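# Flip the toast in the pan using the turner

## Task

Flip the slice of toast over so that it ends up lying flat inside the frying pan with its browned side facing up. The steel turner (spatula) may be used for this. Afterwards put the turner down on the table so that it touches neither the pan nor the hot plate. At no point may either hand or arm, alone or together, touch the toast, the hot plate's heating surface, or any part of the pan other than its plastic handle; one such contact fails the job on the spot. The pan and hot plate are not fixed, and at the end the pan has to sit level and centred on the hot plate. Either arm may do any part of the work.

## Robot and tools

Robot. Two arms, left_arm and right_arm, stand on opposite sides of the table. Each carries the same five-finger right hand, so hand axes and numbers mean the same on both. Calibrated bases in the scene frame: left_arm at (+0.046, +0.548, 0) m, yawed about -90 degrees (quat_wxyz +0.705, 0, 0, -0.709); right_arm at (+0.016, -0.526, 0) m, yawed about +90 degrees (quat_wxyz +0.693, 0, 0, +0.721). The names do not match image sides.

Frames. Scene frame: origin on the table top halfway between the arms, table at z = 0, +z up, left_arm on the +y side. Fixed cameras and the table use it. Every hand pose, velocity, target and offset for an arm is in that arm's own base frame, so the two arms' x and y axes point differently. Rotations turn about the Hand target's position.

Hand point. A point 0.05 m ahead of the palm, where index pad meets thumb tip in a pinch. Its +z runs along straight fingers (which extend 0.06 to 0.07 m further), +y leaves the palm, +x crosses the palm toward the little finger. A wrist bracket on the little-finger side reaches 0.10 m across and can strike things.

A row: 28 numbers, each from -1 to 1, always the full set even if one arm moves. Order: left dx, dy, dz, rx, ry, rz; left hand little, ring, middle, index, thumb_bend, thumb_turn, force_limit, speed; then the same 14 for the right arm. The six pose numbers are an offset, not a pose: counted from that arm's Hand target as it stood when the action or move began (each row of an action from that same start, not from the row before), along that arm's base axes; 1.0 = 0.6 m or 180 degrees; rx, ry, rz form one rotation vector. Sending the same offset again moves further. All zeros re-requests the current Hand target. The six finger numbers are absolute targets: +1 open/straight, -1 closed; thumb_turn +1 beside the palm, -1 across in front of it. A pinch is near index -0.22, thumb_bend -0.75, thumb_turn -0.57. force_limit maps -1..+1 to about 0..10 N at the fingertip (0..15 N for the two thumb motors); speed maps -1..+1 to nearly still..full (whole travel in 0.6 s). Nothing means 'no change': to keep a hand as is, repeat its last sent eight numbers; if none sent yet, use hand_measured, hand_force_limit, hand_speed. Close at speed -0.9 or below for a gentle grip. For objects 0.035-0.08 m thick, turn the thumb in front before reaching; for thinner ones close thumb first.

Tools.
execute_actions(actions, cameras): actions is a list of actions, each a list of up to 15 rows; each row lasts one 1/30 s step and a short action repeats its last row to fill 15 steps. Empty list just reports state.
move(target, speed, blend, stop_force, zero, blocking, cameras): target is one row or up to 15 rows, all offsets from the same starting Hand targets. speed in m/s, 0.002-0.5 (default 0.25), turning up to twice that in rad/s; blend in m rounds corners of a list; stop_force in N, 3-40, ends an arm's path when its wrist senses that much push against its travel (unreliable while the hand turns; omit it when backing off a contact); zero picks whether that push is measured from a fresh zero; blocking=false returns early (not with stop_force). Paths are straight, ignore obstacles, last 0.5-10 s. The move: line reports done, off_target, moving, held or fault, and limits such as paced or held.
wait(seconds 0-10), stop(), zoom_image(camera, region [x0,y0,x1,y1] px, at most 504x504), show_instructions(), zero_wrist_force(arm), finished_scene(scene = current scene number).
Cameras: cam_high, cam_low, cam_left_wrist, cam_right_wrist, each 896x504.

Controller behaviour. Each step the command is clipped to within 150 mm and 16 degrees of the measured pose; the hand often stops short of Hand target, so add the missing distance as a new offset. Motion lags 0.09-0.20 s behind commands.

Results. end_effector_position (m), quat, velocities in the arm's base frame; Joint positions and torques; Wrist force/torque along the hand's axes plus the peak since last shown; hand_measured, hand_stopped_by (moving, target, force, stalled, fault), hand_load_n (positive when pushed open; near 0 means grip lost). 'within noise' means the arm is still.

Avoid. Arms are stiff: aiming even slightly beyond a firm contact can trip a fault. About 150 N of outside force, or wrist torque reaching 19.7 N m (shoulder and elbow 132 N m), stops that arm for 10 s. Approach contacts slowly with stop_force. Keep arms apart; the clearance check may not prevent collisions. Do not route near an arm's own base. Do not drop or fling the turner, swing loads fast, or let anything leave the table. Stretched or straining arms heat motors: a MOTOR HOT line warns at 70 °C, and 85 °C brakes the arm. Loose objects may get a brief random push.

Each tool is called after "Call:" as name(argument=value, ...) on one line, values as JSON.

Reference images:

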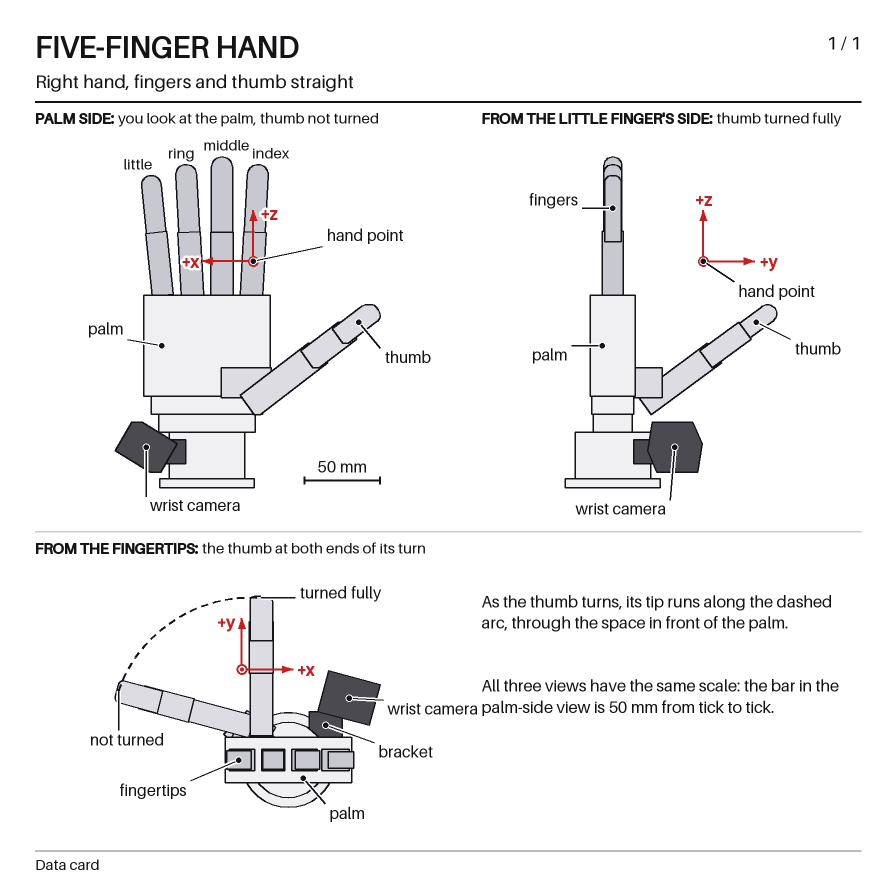

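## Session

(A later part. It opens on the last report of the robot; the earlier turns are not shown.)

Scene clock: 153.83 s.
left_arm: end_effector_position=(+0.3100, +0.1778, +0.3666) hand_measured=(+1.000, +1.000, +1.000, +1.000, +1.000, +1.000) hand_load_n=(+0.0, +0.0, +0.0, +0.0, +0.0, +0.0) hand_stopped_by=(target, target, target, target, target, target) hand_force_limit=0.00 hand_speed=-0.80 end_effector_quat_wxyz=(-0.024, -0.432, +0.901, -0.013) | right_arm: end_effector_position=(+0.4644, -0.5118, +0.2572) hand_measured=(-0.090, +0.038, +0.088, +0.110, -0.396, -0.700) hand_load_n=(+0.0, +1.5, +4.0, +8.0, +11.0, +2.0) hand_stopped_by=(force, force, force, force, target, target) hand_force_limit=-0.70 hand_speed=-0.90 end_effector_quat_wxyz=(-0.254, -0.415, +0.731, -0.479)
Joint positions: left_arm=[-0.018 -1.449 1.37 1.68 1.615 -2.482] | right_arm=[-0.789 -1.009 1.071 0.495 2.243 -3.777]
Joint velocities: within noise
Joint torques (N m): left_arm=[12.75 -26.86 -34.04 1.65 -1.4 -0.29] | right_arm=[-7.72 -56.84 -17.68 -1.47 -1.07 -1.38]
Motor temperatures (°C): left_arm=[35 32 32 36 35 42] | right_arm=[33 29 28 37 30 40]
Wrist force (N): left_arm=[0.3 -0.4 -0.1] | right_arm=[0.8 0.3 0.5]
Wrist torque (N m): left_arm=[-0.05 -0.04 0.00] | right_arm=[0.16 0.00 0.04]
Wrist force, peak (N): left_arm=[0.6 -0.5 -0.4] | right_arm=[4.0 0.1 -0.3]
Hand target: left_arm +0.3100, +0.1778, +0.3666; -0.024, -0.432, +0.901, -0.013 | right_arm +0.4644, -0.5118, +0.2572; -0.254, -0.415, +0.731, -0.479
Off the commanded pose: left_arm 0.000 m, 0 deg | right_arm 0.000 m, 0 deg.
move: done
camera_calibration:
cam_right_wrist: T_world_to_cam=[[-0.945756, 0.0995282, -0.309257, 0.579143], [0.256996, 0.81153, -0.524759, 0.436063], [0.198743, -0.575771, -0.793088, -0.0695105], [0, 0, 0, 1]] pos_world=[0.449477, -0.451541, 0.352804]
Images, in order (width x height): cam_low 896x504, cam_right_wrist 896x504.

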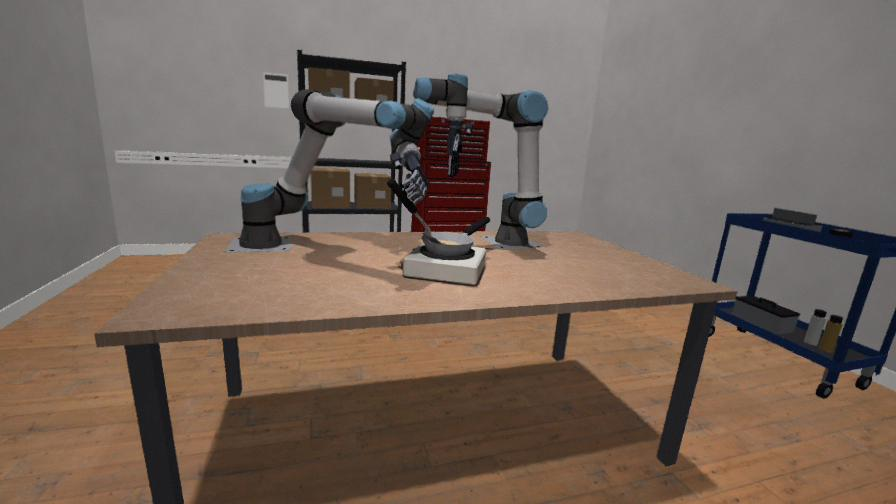

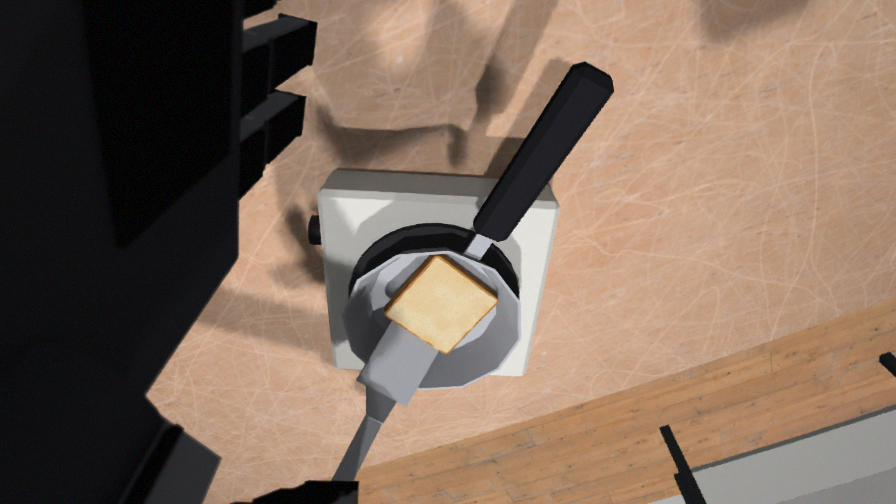

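Call:
move(target=[0,0,0,0,0,0,1,1,1,1,1,1,0,-0.8, -0.0314,-0.0116,-0.037,0.0154,-0.0417,0,-0.5,-0.4,-0.5,-0.4,-0.4,-0.7,-0.7,-0.9], speed=0.03, cameras=["cam_right_wrist"])

Call:
move(target=[0,0,0,0,0,0,1,1,1,1,1,1,0,-0.8, 0,0,-0.02,0,0,0,-0.5,-0.4,-0.5,-0.4,-0.4,-0.7,-0.7,-0.9], speed=0.01, stop_force=3, cameras=["cam_low","cam_right_wrist"])

Call:
zoom_image(camera="cam_right_wrist", region=[330, 240, 550, 440])

Call:
zoom_image(camera="cam_low", region=[400, 195, 490, 275])

Scene clock: 157.90 s.
left_arm: end_effector_position=(+0.3100, +0.1778, +0.3666) hand_measured=(+1.000, +1.000, +1.000, +1.000, +1.000, +1.000) hand_load_n=(+0.0, +0.0, +0.0, +0.0, +0.0, +0.0) hand_stopped_by=(target, target, target, target, target, target) hand_force_limit=0.00 hand_speed=-0.80 end_effector_quat_wxyz=(-0.024, -0.432, +0.901, -0.013) | right_arm: end_effector_position=(+0.4455, -0.5188, +0.2350) hand_measured=(-0.090, +0.038, +0.088, +0.110, -0.396, -0.700) hand_load_n=(+0.0, +2.0, +3.5, +7.0, +11.5, +2.0) hand_stopped_by=(force, force, force, force, target, target) hand_force_limit=-0.70 hand_speed=-0.90 end_effector_quat_wxyz=(-0.195, -0.389, +0.757, -0.487)
Joint positions: left_arm=[-0.018 -1.449 1.37 1.68 1.615 -2.482] | right_arm=[-0.861 -1.075 1.198 0.43 2.114 -3.689]
Joint velocities: within noise
Joint torques (N m): left_arm=[11.88 -28.44 -34.87 1.66 -1.11 -0.38] | right_arm=[6.37 -42.56 -35.53 1.17 2.97 -1.48]
Motor temperatures (°C): left_arm=[35 32 32 36 35 42] | right_arm=[33 29 28 37 30 40]
Wrist force (N): left_arm=[0.3 -0.3 -0.3] | right_arm=[0.4 0.1 0.6]
Wrist torque (N m): left_arm=[-0.02 -0.04 0.00] | right_arm=[0.21 -0.06 0.05]
Wrist force, peak (N): left_arm=[0.5 -0.7 -0.4] | right_arm=[1.3 0.1 0.8]
Hand target: left_arm +0.3100, +0.1778, +0.3666; -0.024, -0.432, +0.901, -0.013 | right_arm +0.4456, -0.5187, +0.2350; -0.196, -0.389, +0.757, -0.487
Off the commanded pose: left_arm 0.000 m, 0 deg | right_arm 0.000 m, 0 deg.
move: done
camera_calibration:
cam_right_wrist: T_world_to_cam=[[-0.897379, 0.117443, -0.425344, 0.570102], [0.321031, 0.835091, -0.446724, 0.400261], [0.302737, -0.537429, -0.787096, -0.115288], [0, 0, 0, 1]] pos_world=[0.418003, -0.463168, 0.330553]
Images, in order (width x height): cam_right_wrist 896x504.

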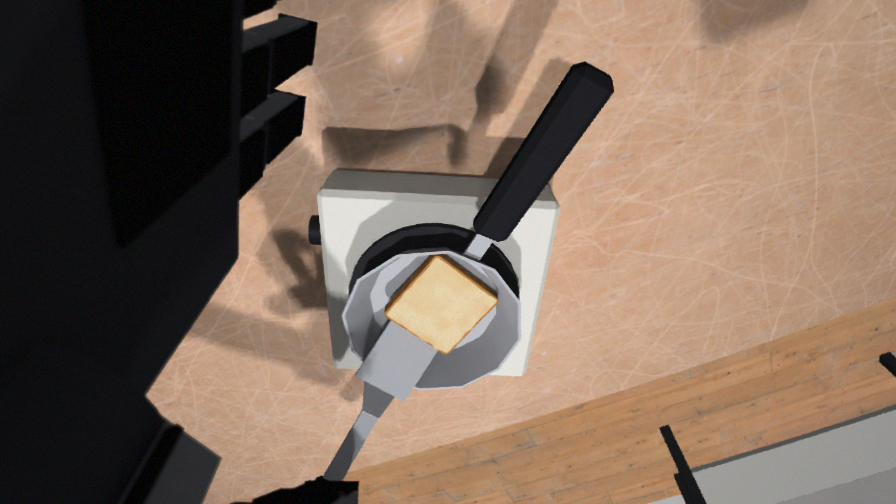

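Scene clock: 160.23 s.
left_arm: end_effector_position=(+0.3100, +0.1778, +0.3666) hand_measured=(+1.000, +1.000, +1.000, +1.000, +1.000, +1.000) hand_load_n=(+0.0, +0.0, +0.0, +0.0, +0.0, +0.0) hand_stopped_by=(target, target, target, target, target, target) hand_force_limit=0.00 hand_speed=-0.80 end_effector_quat_wxyz=(-0.024, -0.432, +0.901, -0.013) | right_arm: end_effector_position=(+0.4456, -0.5187, +0.2230) hand_measured=(-0.090, +0.038, +0.088, +0.110, -0.396, -0.700) hand_load_n=(+0.0, +0.0, +4.0, +7.0, +10.0, -0.5) hand_stopped_by=(force, force, force, force, target, target) hand_force_limit=-0.70 hand_speed=-0.90 end_effector_quat_wxyz=(-0.196, -0.389, +0.757, -0.487)
Joint positions: left_arm=[-0.018 -1.449 1.37 1.68 1.615 -2.482] | right_arm=[-0.861 -1.071 1.222 0.401 2.114 -3.689]
Joint velocities: within noise
Joint torques (N m): left_arm=[12.37 -27.4 -33.21 1.65 -1.27 0.23] | right_arm=[7.79 -51.63 -35.26 2.37 1.96 -1.53]
Motor temperatures (°C): left_arm=[35 32 32 36 35 42] | right_arm=[33 29 28 37 30 40]
Wrist force (N): left_arm=[0.3 -0.3 -0.3] | right_arm=[0.4 -0.3 0.4]
Wrist torque (N m): left_arm=[-0.01 -0.04 0.00] | right_arm=[0.22 -0.08 0.07]
Wrist force, peak (N): left_arm=[0.7 -0.3 -0.4] | right_arm=[1.2 -0.1 0.0]
Hand target: left_arm +0.3100, +0.1778, +0.3666; -0.024, -0.432, +0.901, -0.013 | right_arm +0.4456, -0.5187, +0.2230; -0.196, -0.389, +0.757, -0.487
Off the commanded pose: left_arm 0.000 m, 0 deg | right_arm 0.000 m, 0 deg.
move: done
camera_calibration:
cam_right_wrist: T_world_to_cam=[[-0.897587, 0.117327, -0.424937, 0.565011], [0.320755, 0.835072, -0.446958, 0.39506], [0.302413, -0.537484, -0.787183, -0.124546], [0, 0, 0, 1]] pos_world=[0.418094, -0.463136, 0.318629]
Images, in order (width x height): cam_low 896x504, cam_right_wrist 896x504.

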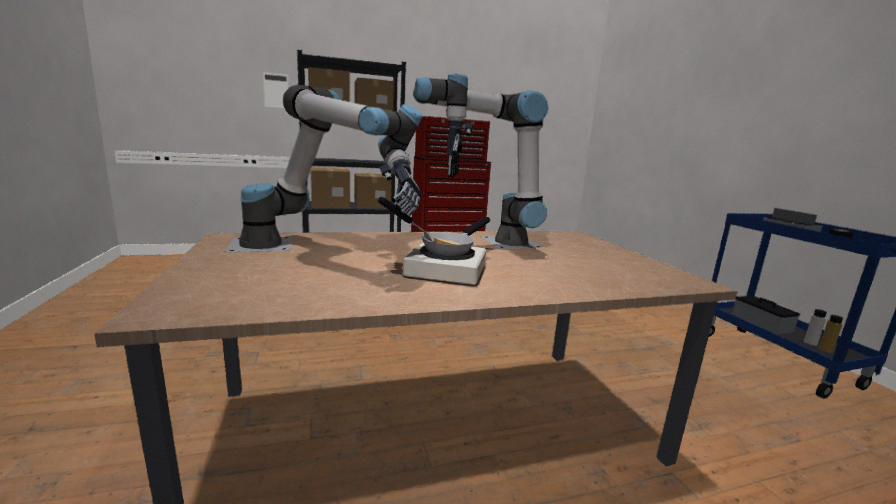

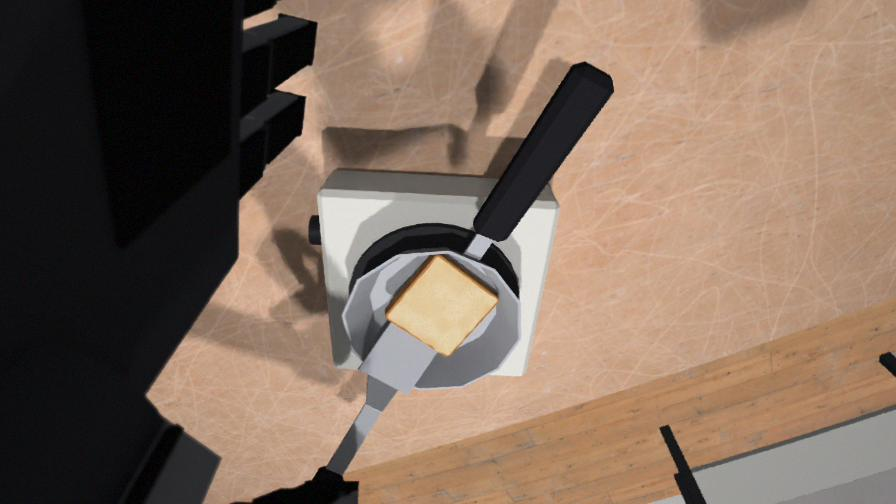

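Scaled by 2.291 from the camera's 896x504 image, which has a finer 1280x720 frame.

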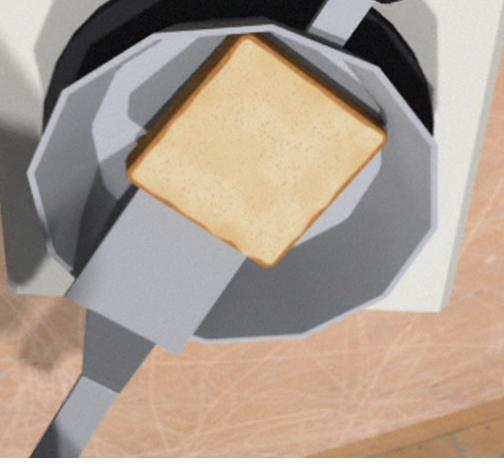

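Scaled by 5.600 from the camera's 896x504 image, which has a finer 1280x720 frame.

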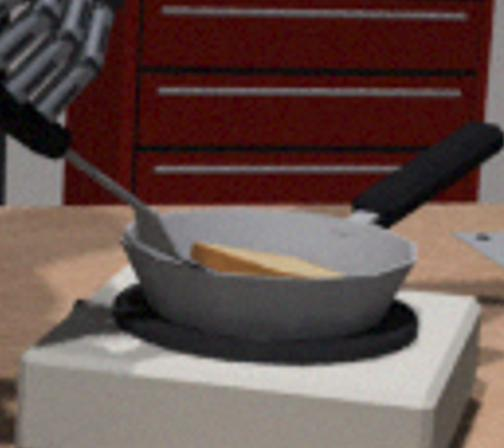

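Call:
zoom_image(camera="cam_low", region=[410, 215, 470, 260])

Call:
zoom_image(camera="cam_right_wrist", region=[320, 300, 460, 440])

Call:
wait(seconds=0.1, cameras=["cam_high"])

Call:
zoom_image(camera="cam_high", region=[400, 260, 510, 360])

Scaled by 8.400 from the camera's 896x504 image, which has a finer 1280x720 frame.

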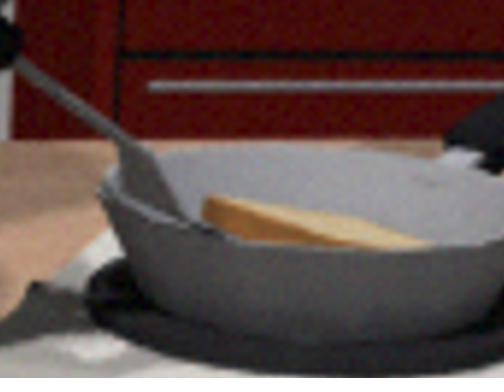

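Scaled by 3.600 from the camera's 896x504 image, which has a finer 1280x720 frame.

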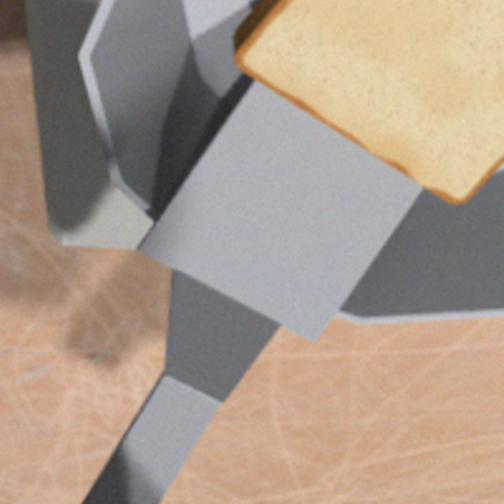

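Scene clock: 162.17 s.
left_arm: end_effector_position=(+0.3100, +0.1778, +0.3666) hand_measured=(+1.000, +1.000, +1.000, +1.000, +1.000, +1.000) hand_load_n=(+0.0, +0.0, +0.0, +0.0, +0.0, +0.0) hand_stopped_by=(target, target, target, target, target, target) hand_force_limit=0.00 hand_speed=-0.80 end_effector_quat_wxyz=(-0.024, -0.432, +0.901, -0.013) | right_arm: end_effector_position=(+0.4456, -0.5187, +0.2230) hand_measured=(-0.090, +0.038, +0.088, +0.110, -0.396, -0.700) hand_load_n=(+0.0, +0.0, +4.5, +7.0, +10.0, -0.5) hand_stopped_by=(force, force, force, force, target, target) hand_force_limit=-0.70 hand_speed=-0.90 end_effector_quat_wxyz=(-0.196, -0.389, +0.757, -0.487)
Joint positions: left_arm=[-0.018 -1.449 1.37 1.68 1.615 -2.482] | right_arm=[-0.861 -1.071 1.222 0.401 2.114 -3.689]
Joint velocities: within noise
Joint torques (N m): left_arm=[12.46 -27.89 -33.52 1.56 -1.29 0.22] | right_arm=[7.39 -51.02 -33.51 1.92 1.28 -1.41]
Motor temperatures (°C): left_arm=[35 32 32 36 35 42] | right_arm=[33 29 28 37 30 39]
Wrist force (N): left_arm=[0.3 -0.4 -0.2] | right_arm=[0.4 -0.4 0.1]
Wrist torque (N m): left_arm=[-0.03 -0.04 -0.01] | right_arm=[0.22 -0.08 0.07]
Wrist force, peak (N): left_arm=[0.7 -0.6 -0.3] | right_arm=[0.6 -0.5 0.4]
Hand target: left_arm +0.3100, +0.1778, +0.3666; -0.024, -0.432, +0.901, -0.013 | right_arm +0.4456, -0.5187, +0.2230; -0.196, -0.389, +0.757, -0.487
Off the commanded pose: left_arm 0.000 m, 0 deg | right_arm 0.000 m, 0 deg.
wait: 0.10 s; at rest from the start
Images, in order (width x height): cam_high 896x504.

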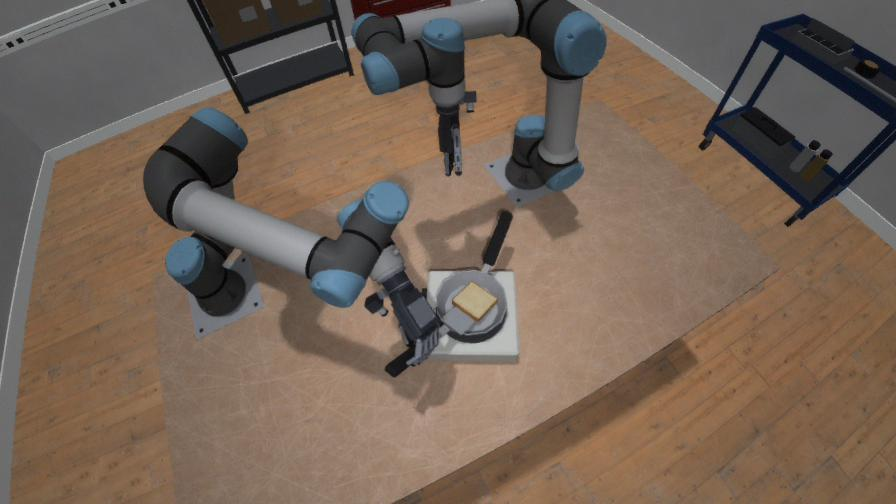

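Scaled by 4.582 from the camera's 896x504 image, which has a finer 1280x720 frame.

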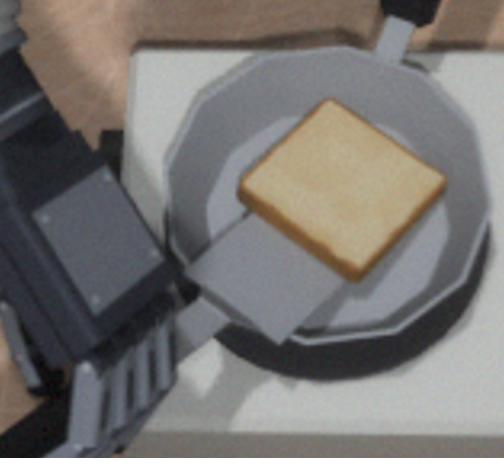

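Call:
move(target=[0,0,0,0,0,0,1,1,1,1,1,1,0,-0.8, 0.0282,0.0104,0.001,0,0,0,-0.5,-0.4,-0.5,-0.4,-0.4,-0.7,-0.7,-0.9], speed=0.015, stop_force=5, cameras=["cam_low","cam_high","cam_right_wrist"])

Call:
zoom_image(camera="cam_right_wrist", region=[330, 240, 550, 440])

Call:
zoom_image(camera="cam_low", region=[400, 195, 490, 275])

Call:
zoom_image(camera="cam_high", region=[400, 260, 510, 360])

Scene clock: 168.77 s.
left_arm: end_effector_position=(+0.3100, +0.1778, +0.3666) hand_measured=(+1.000, +1.000, +1.000, +1.000, +1.000, +1.000) hand_load_n=(+0.0, +0.0, +0.5, -0.5, +0.0, +0.0) hand_stopped_by=(target, target, target, target, target, target) hand_force_limit=0.00 hand_speed=-0.80 end_effector_quat_wxyz=(-0.024, -0.432, +0.901, -0.013) | right_arm: end_effector_position=(+0.4625, -0.5125, +0.2236) hand_measured=(-0.090, +0.038, +0.088, +0.110, -0.396, -0.700) hand_load_n=(+0.0, +0.0, +4.0, +7.5, +9.5, +1.0) hand_stopped_by=(force, force, force, force, target, target) hand_force_limit=-0.70 hand_speed=-0.90 end_effector_quat_wxyz=(-0.196, -0.389, +0.757, -0.487)
Joint positions: left_arm=[-0.018 -1.449 1.37 1.68 1.615 -2.482] | right_arm=[-0.83 -1.042 1.177 0.427 2.14 -3.67]
Joint velocities: within noise
Joint torques (N m): left_arm=[12.14 -29.64 -33.27 1.66 -1.33 0.62] | right_arm=[-8.89 -56.62 -18.4 -1.52 -0.71 -1.71]
Motor temperatures (°C): left_arm=[35 32 32 36 35 42] | right_arm=[33 29 28 37 30 39]
Wrist force (N): left_arm=[0.3 -0.3 -0.2] | right_arm=[0.2 0.3 0.7]
Wrist torque (N m): left_arm=[-0.02 -0.04 0.00] | right_arm=[0.15 0.01 0.01]
Wrist force, peak (N): left_arm=[0.6 -0.4 -0.7] | right_arm=[1.1 0.7 0.6]
Hand target: left_arm +0.3100, +0.1778, +0.3666; -0.024, -0.432, +0.901, -0.013 | right_arm +0.4625, -0.5125, +0.2236; -0.196, -0.389, +0.757, -0.487
Off the commanded pose: left_arm 0.000 m, 0 deg | right_arm 0.000 m, 0 deg.
move: done
camera_calibration:
cam_right_wrist: T_world_to_cam=[[-0.897585, 0.117321, -0.424944, 0.57972], [0.320753, 0.835074, -0.446956, 0.38469], [0.302422, -0.537482, -0.787181, -0.125839], [0, 0, 0, 1]] pos_world=[0.435014, -0.456894, 0.31923]
Images, in order (width x height): cam_high 896x504, cam_low 896x504, cam_right_wrist 896x504.

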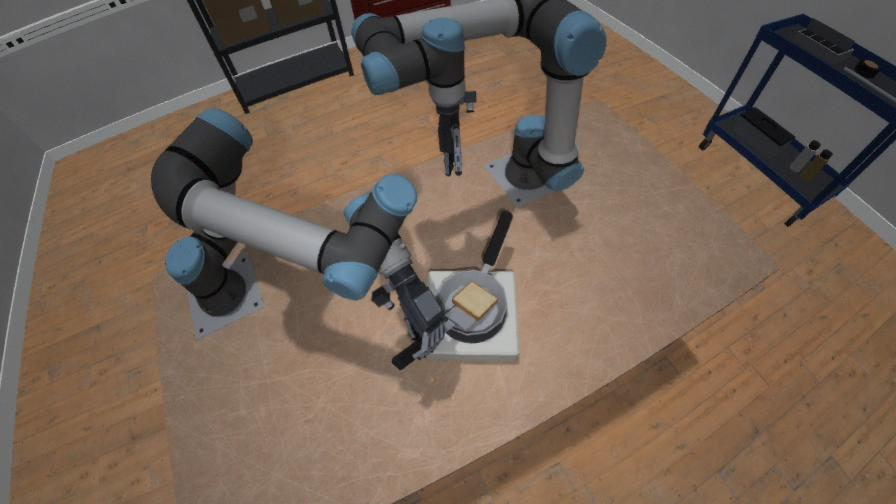

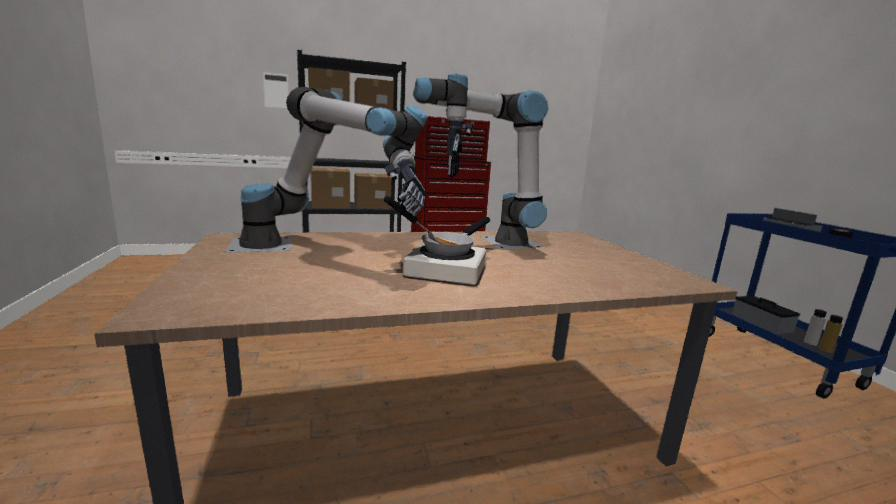

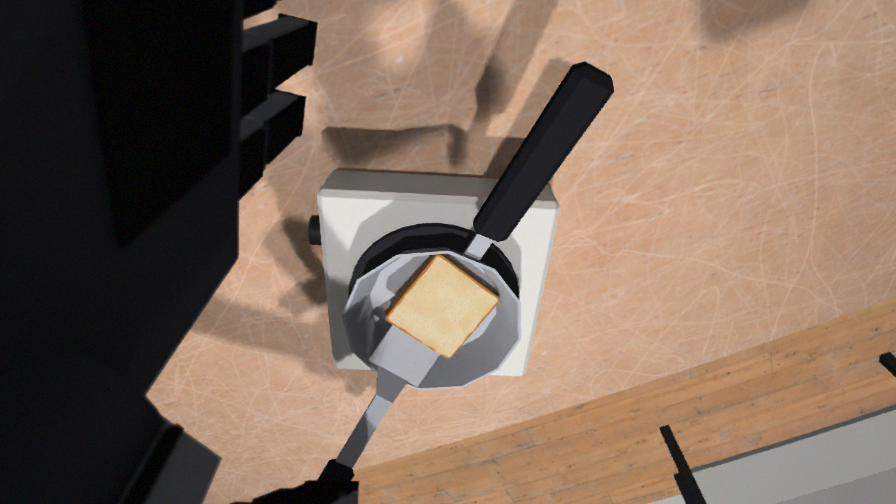

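Scaled by 2.291 from the camera's 896x504 image, which has a finer 1280x720 frame.

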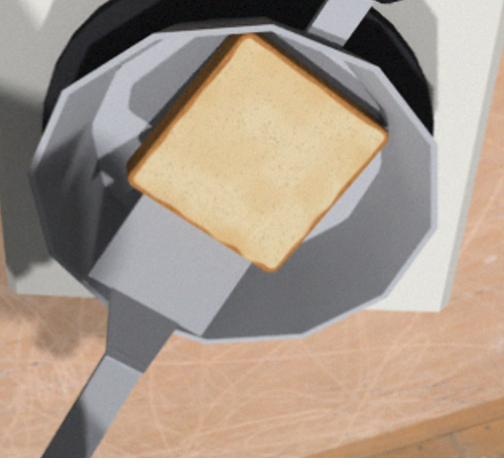

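Scaled by 5.600 from the camera's 896x504 image, which has a finer 1280x720 frame.

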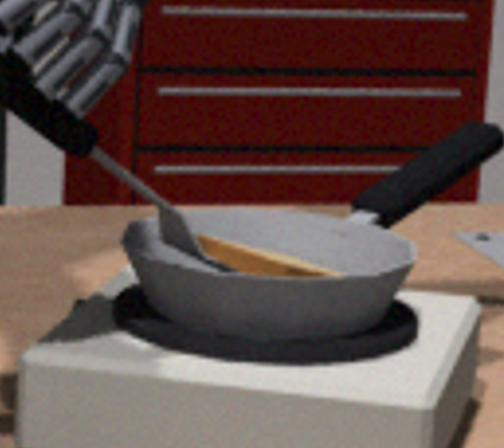

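Scaled by 4.582 from the camera's 896x504 image, which has a finer 1280x720 frame.

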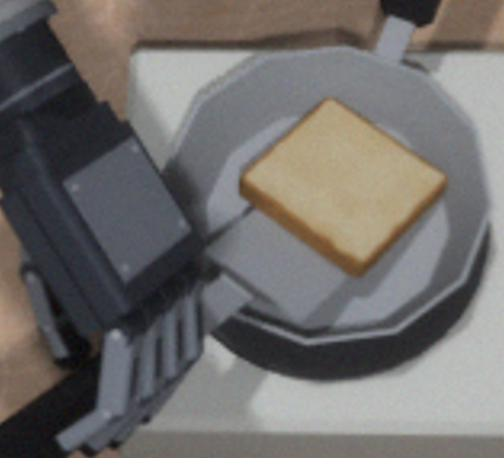

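Call:
move(target=[0,0,0,0,0,0,1,1,1,1,1,1,0,-0.8, -0.012,-0.0044,-0.0402,0.0154,-0.0417,0,-0.5,-0.4,-0.5,-0.4,-0.4,-0.7,-0.7,-0.9], speed=0.03, cameras=["cam_low","cam_high","cam_right_wrist"])

Call:
zoom_image(camera="cam_right_wrist", region=[330, 240, 550, 440])

Call:
zoom_image(camera="cam_low", region=[400, 195, 490, 275])

Call:
zoom_image(camera="cam_high", region=[400, 260, 510, 360])

Scene clock: 173.73 s.
left_arm: end_effector_position=(+0.3100, +0.1778, +0.3666) hand_measured=(+1.000, +1.000, +1.000, +1.000, +1.000, +1.000) hand_load_n=(+0.0, +0.0, +0.0, +0.0, +0.0, +0.0) hand_stopped_by=(target, target, target, target, target, target) hand_force_limit=0.00 hand_speed=-0.80 end_effector_quat_wxyz=(-0.024, -0.432, +0.901, -0.013) | right_arm: end_effector_position=(+0.4553, -0.5152, +0.1995) hand_measured=(-0.090, +0.038, +0.088, +0.110, -0.396, -0.700) hand_load_n=(+0.0, +0.0, +3.5, +8.0, +9.5, +1.5) hand_stopped_by=(force, force, force, force, target, target) hand_force_limit=-0.70 hand_speed=-0.90 end_effector_quat_wxyz=(-0.136, -0.361, +0.780, -0.493)
Joint positions: left_arm=[-0.018 -1.449 1.37 1.68 1.615 -2.482] | right_arm=[-0.885 -1.082 1.279 0.363 2.024 -3.577]
Joint velocities: within noise
Joint torques (N m): left_arm=[11.97 -30.33 -32.91 1.88 -1.29 0.95] | right_arm=[4.94 -45.12 -36.38 1.42 2.67 -1.46]
Motor temperatures (°C): left_arm=[35 32 32 36 35 42] | right_arm=[33 29 28 37 30 39]
Wrist force (N): left_arm=[0.4 -0.2 -0.3] | right_arm=[0.7 0.5 1.5]
Wrist torque (N m): left_arm=[0.00 -0.06 0.01] | right_arm=[0.17 -0.02 0.01]
Wrist force, peak (N): left_arm=[0.5 -0.4 -0.6] | right_arm=[1.0 0.7 1.5]
Hand target: left_arm +0.3100, +0.1778, +0.3666; -0.024, -0.432, +0.901, -0.013 | right_arm +0.4553, -0.5151, +0.1995; -0.136, -0.361, +0.780, -0.493
Off the commanded pose: left_arm 0.000 m, 0 deg | right_arm 0.000 m, 0 deg.
move: done
camera_calibration:
cam_right_wrist: T_world_to_cam=[[-0.834515, 0.140655, -0.53273, 0.568066], [0.373974, 0.854645, -0.360175, 0.346959], [0.404634, -0.499798, -0.765815, -0.175504], [0, 0, 0, 1]] pos_world=[0.415321, -0.464145, 0.293188]
Images, in order (width x height): cam_high 896x504, cam_low 896x504, cam_right_wrist 896x504.

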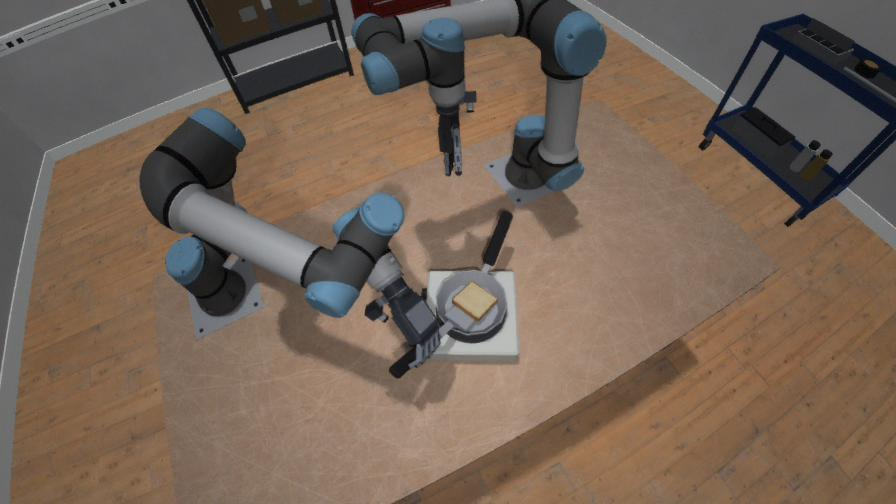

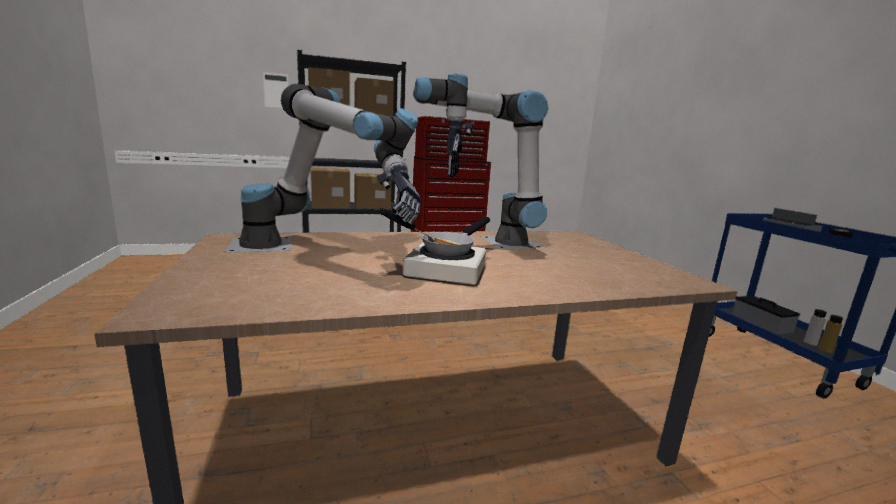

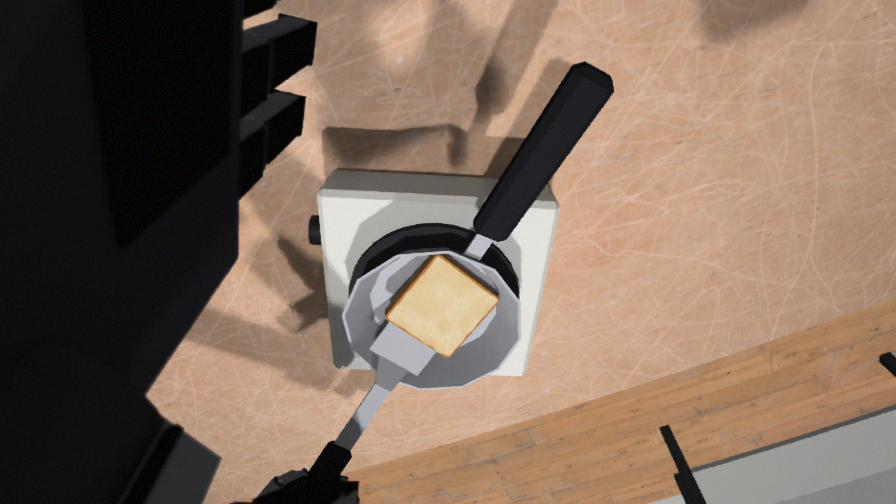

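Scaled by 2.291 from the camera's 896x504 image, which has a finer 1280x720 frame.

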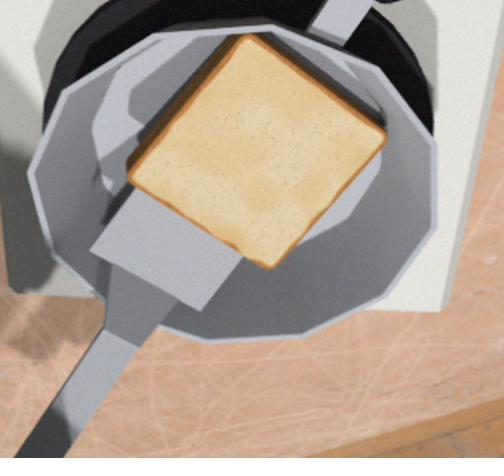

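Scaled by 5.600 from the camera's 896x504 image, which has a finer 1280x720 frame.

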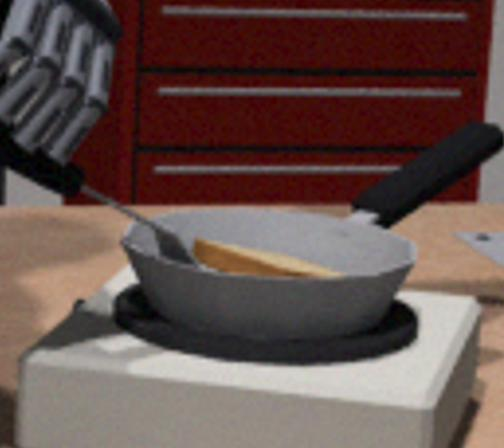

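Scaled by 4.582 from the camera's 896x504 image, which has a finer 1280x720 frame.

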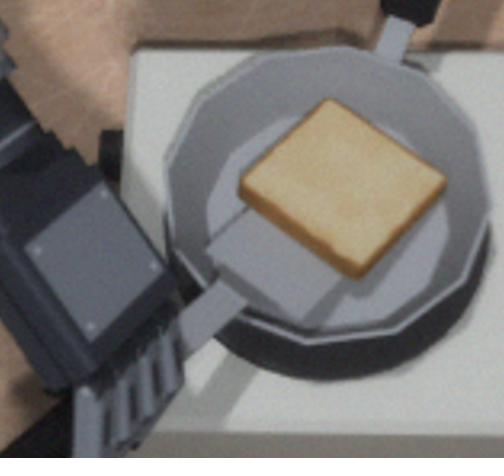

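Call:
move(target=[0,0,0,0,0,0,1,1,1,1,1,1,0,-0.8, 0.0282,0.0104,0.001,0,0,0,-0.5,-0.4,-0.5,-0.4,-0.4,-0.7,-0.7,-0.9], speed=0.015, stop_force=6, cameras=["cam_low","cam_high","cam_right_wrist"])

Call:
zoom_image(camera="cam_right_wrist", region=[330, 240, 550, 440])

Call:
zoom_image(camera="cam_low", region=[400, 195, 490, 275])

Call:
zoom_image(camera="cam_high", region=[400, 260, 510, 360])

Scene clock: 178.60 s.
left_arm: end_effector_position=(+0.3100, +0.1778, +0.3666) hand_measured=(+1.000, +1.000, +1.000, +1.000, +1.000, +1.000) hand_load_n=(+0.0, +0.0, +0.0, +0.0, +0.0, +0.0) hand_stopped_by=(target, target, target, target, target, target) hand_force_limit=0.00 hand_speed=-0.80 end_effector_quat_wxyz=(-0.024, -0.432, +0.901, -0.013) | right_arm: end_effector_position=(+0.4722, -0.5089, +0.2001) hand_measured=(-0.090, +0.038, +0.088, +0.110, -0.396, -0.700) hand_load_n=(+0.0, +0.0, +3.5, +7.0, +9.5, +1.0) hand_stopped_by=(force, force, force, force, target, target) hand_force_limit=-0.70 hand_speed=-0.90 end_effector_quat_wxyz=(-0.136, -0.361, +0.780, -0.493)
Joint positions: left_arm=[-0.018 -1.449 1.37 1.68 1.615 -2.482] | right_arm=[-0.853 -1.055 1.237 0.386 2.051 -3.558]
Joint velocities: within noise
Joint torques (N m): left_arm=[12.21 -29.64 -34.06 1.72 -1.25 0.96] | right_arm=[-8.49 -55.04 -18.41 -1.64 -1.03 -1.66]
Motor temperatures (°C): left_arm=[35 32 32 36 35 42] | right_arm=[33 29 28 37 30 39]
Wrist force (N): left_arm=[0.4 -0.2 -0.2] | right_arm=[0.0 0.6 1.3]
Wrist torque (N m): left_arm=[0.00 -0.06 0.01] | right_arm=[0.17 0.00 -0.02]
Wrist force, peak (N): left_arm=[0.3 -0.5 -0.7] | right_arm=[1.1 0.7 1.5]
Hand target: left_arm +0.3100, +0.1778, +0.3666; -0.024, -0.432, +0.901, -0.013 | right_arm +0.4722, -0.5089, +0.2001; -0.136, -0.361, +0.780, -0.493
Off the commanded pose: left_arm 0.000 m, 0 deg | right_arm 0.000 m, 0 deg.
move: done
camera_calibration:
cam_right_wrist: T_world_to_cam=[[-0.834778, 0.140519, -0.532353, 0.581669], [0.373728, 0.854636, -0.360451, 0.335683], [0.404317, -0.499852, -0.765947, -0.178571], [0, 0, 0, 1]] pos_world=[0.43231, -0.457882, 0.293874]
Images, in order (width x height): cam_high 896x504, cam_low 896x504, cam_right_wrist 896x504.

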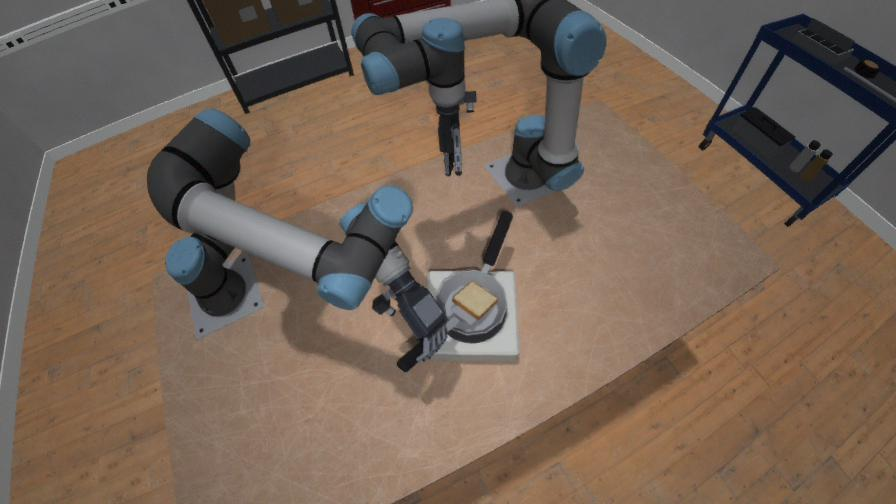

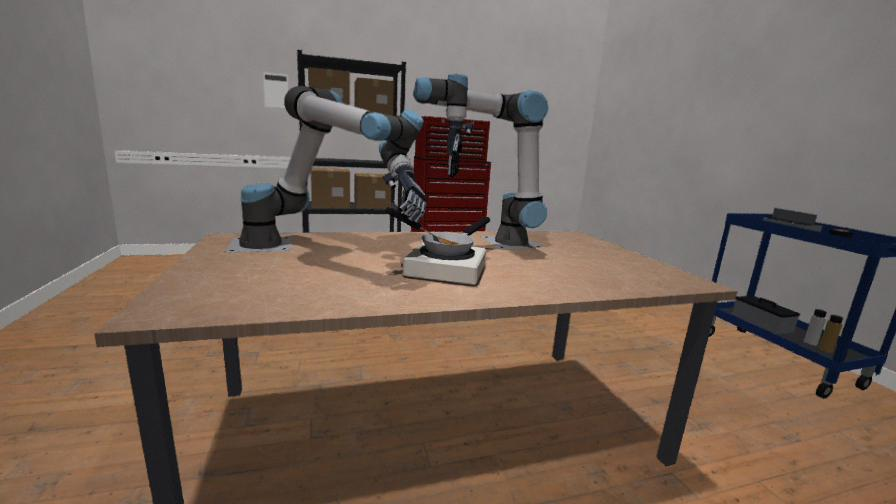

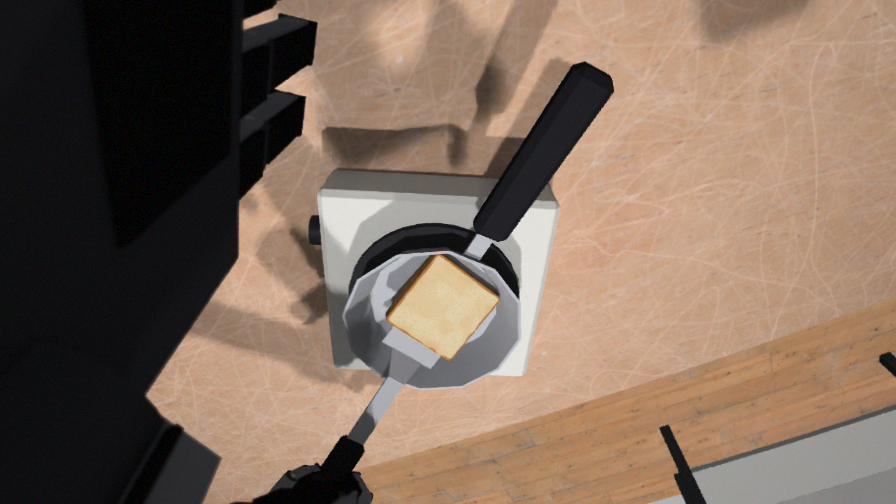

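Scaled by 2.291 from the camera's 896x504 image, which has a finer 1280x720 frame.

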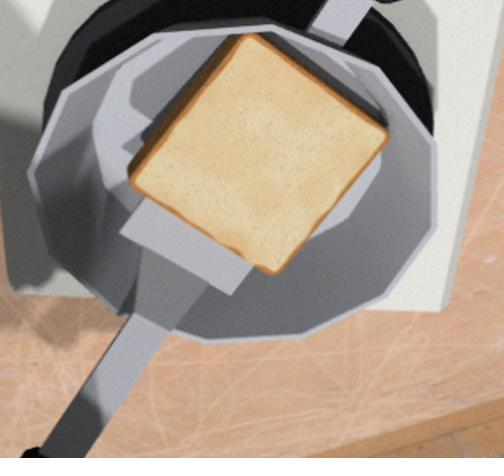

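Scaled by 5.600 from the camera's 896x504 image, which has a finer 1280x720 frame.

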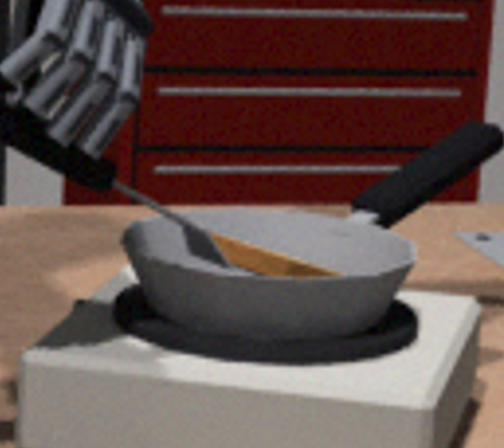

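Scaled by 4.582 from the camera's 896x504 image, which has a finer 1280x720 frame.

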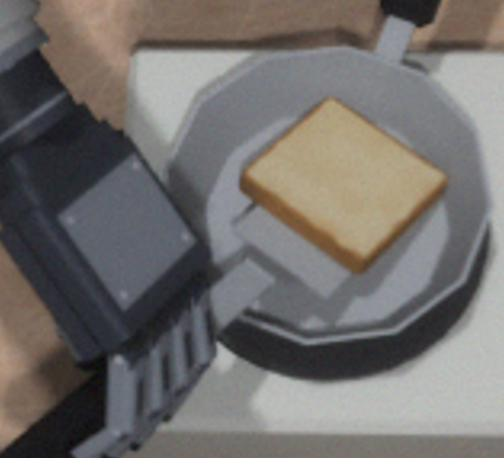

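Call:
move(target=[0,0,0,0,0,0,1,1,1,1,1,1,0,-0.8, -0.0411,-0.0152,-0.0347,0.0231,-0.0626,0,-0.5,-0.4,-0.5,-0.4,-0.4,-0.7,-0.7,-0.9], speed=0.04, cameras=["cam_low","cam_high","cam_right_wrist"])

Call:
zoom_image(camera="cam_right_wrist", region=[330, 240, 550, 440])

Call:
zoom_image(camera="cam_low", region=[400, 195, 490, 275])

Scene clock: 196.73 s.
left_arm: end_effector_position=(+0.3100, +0.1778, +0.3666) hand_measured=(+1.000, +1.000, +1.000, +1.000, +1.000, +1.000) hand_load_n=(+0.0, +0.0, +0.0, +0.0, +0.0, +0.0) hand_stopped_by=(target, target, target, target, target, target) hand_force_limit=0.00 hand_speed=-0.80 end_effector_quat_wxyz=(-0.024, -0.432, +0.901, -0.013) | right_arm: end_effector_position=(+0.4475, -0.5181, +0.1793) hand_measured=(-0.090, +0.038, +0.088, +0.110, -0.396, -0.700) hand_load_n=(+0.0, +3.0, +2.5, +6.5, +10.5, +3.0) hand_stopped_by=(force, force, force, force, target, target) hand_force_limit=-0.70 hand_speed=-0.90 end_effector_quat_wxyz=(-0.046, -0.315, +0.807, -0.497)
Joint positions: left_arm=[-0.018 -1.449 1.37 1.68 1.615 -2.482] | right_arm=[-0.97 -1.136 1.392 0.291 1.846 -3.442]
Joint velocities: within noise
Joint torques (N m): left_arm=[13.29 -30.16 -34.12 1.69 -1.4 1.43] | right_arm=[8.86 -39.65 -37.82 1.74 1.05 -1.52]
Motor temperatures (°C): left_arm=[35 32 32 36 35 42] | right_arm=[33 29 28 37 30 39]
Wrist force (N): left_arm=[0.4 -0.2 0.0] | right_arm=[0.7 0.9 1.1]
Wrist torque (N m): left_arm=[-0.01 -0.06 0.01] | right_arm=[0.16 -0.09 0.04]
Wrist force, peak (N): left_arm=[0.7 -0.4 -0.5] | right_arm=[0.4 1.1 1.8]
Hand target: left_arm +0.3100, +0.1778, +0.3666; -0.024, -0.432, +0.901, -0.013 | right_arm +0.4475, -0.5180, +0.1793; -0.046, -0.316, +0.807, -0.497
Off the commanded pose: left_arm 0.000 m, 0 deg | right_arm 0.000 m, 0 deg.
move: done
camera_calibration:
cam_right_wrist: T_world_to_cam=[[-0.715499, 0.184602, -0.673783, 0.546037], [0.431121, 0.875582, -0.217923, 0.304879], [0.549723, -0.446406, -0.706064, -0.237214], [0, 0, 0, 1]] pos_world=[0.389651, -0.47364, 0.266862]
Images, in order (width x height): cam_high 896x504, cam_low 896x504, cam_right_wrist 896x504.

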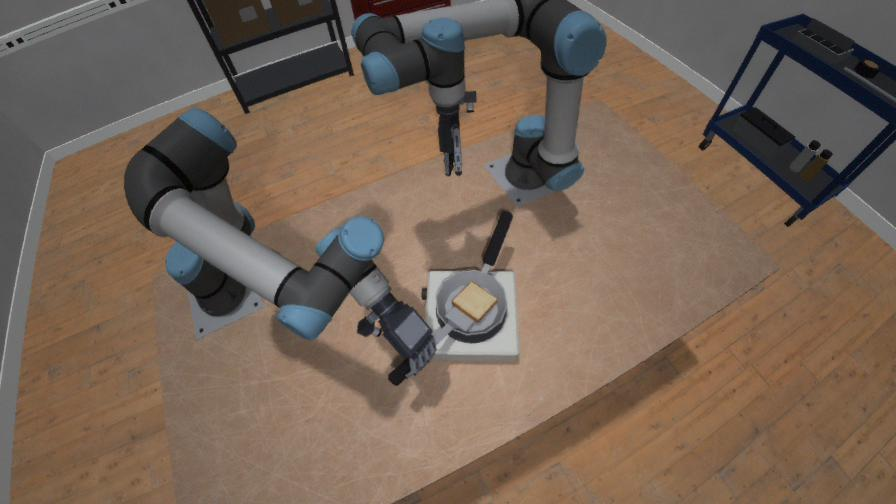

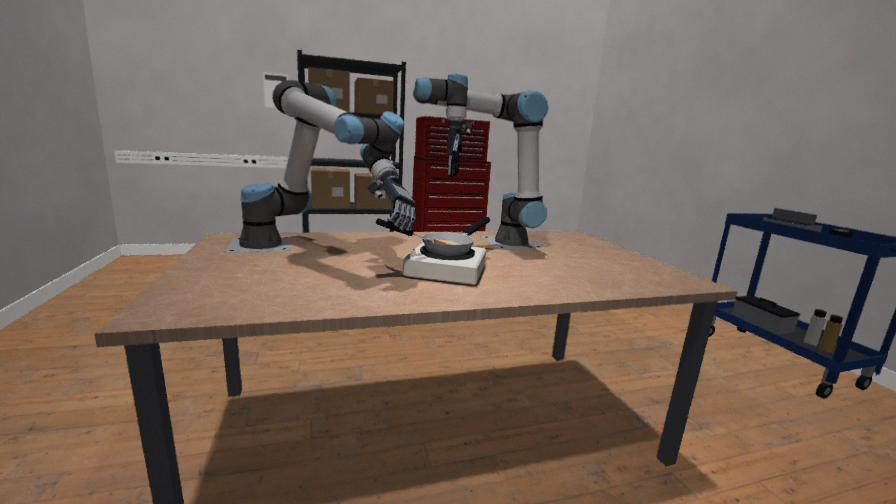

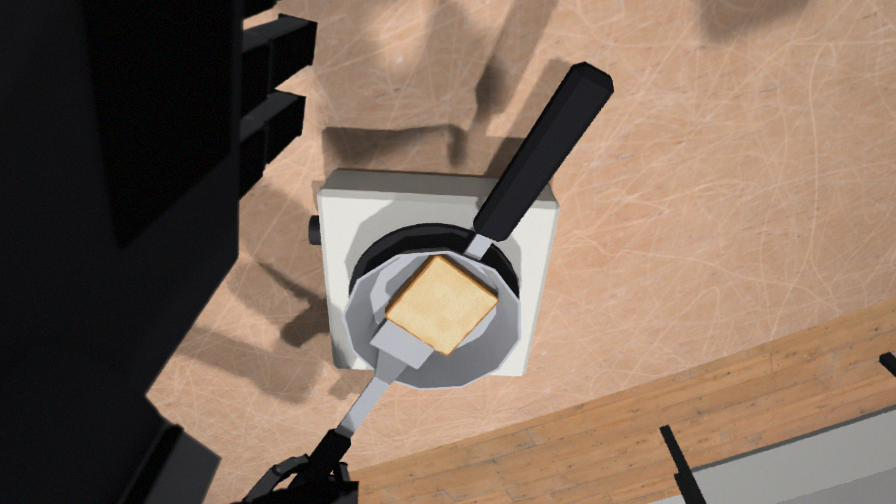

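Scaled by 2.291 from the camera's 896x504 image, which has a finer 1280x720 frame.

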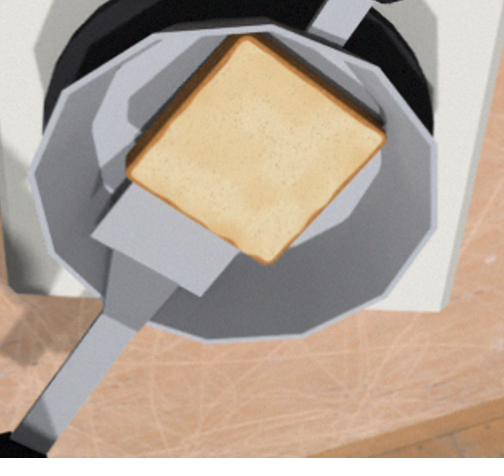

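Scaled by 5.600 from the camera's 896x504 image, which has a finer 1280x720 frame.

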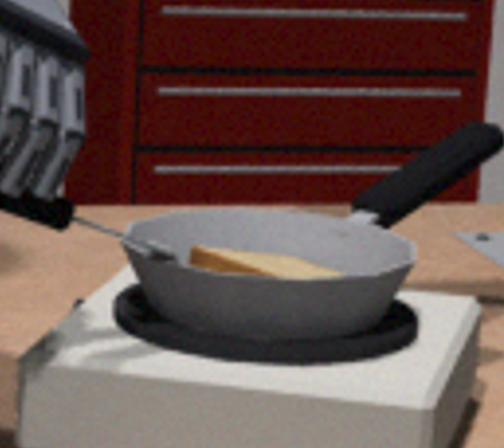

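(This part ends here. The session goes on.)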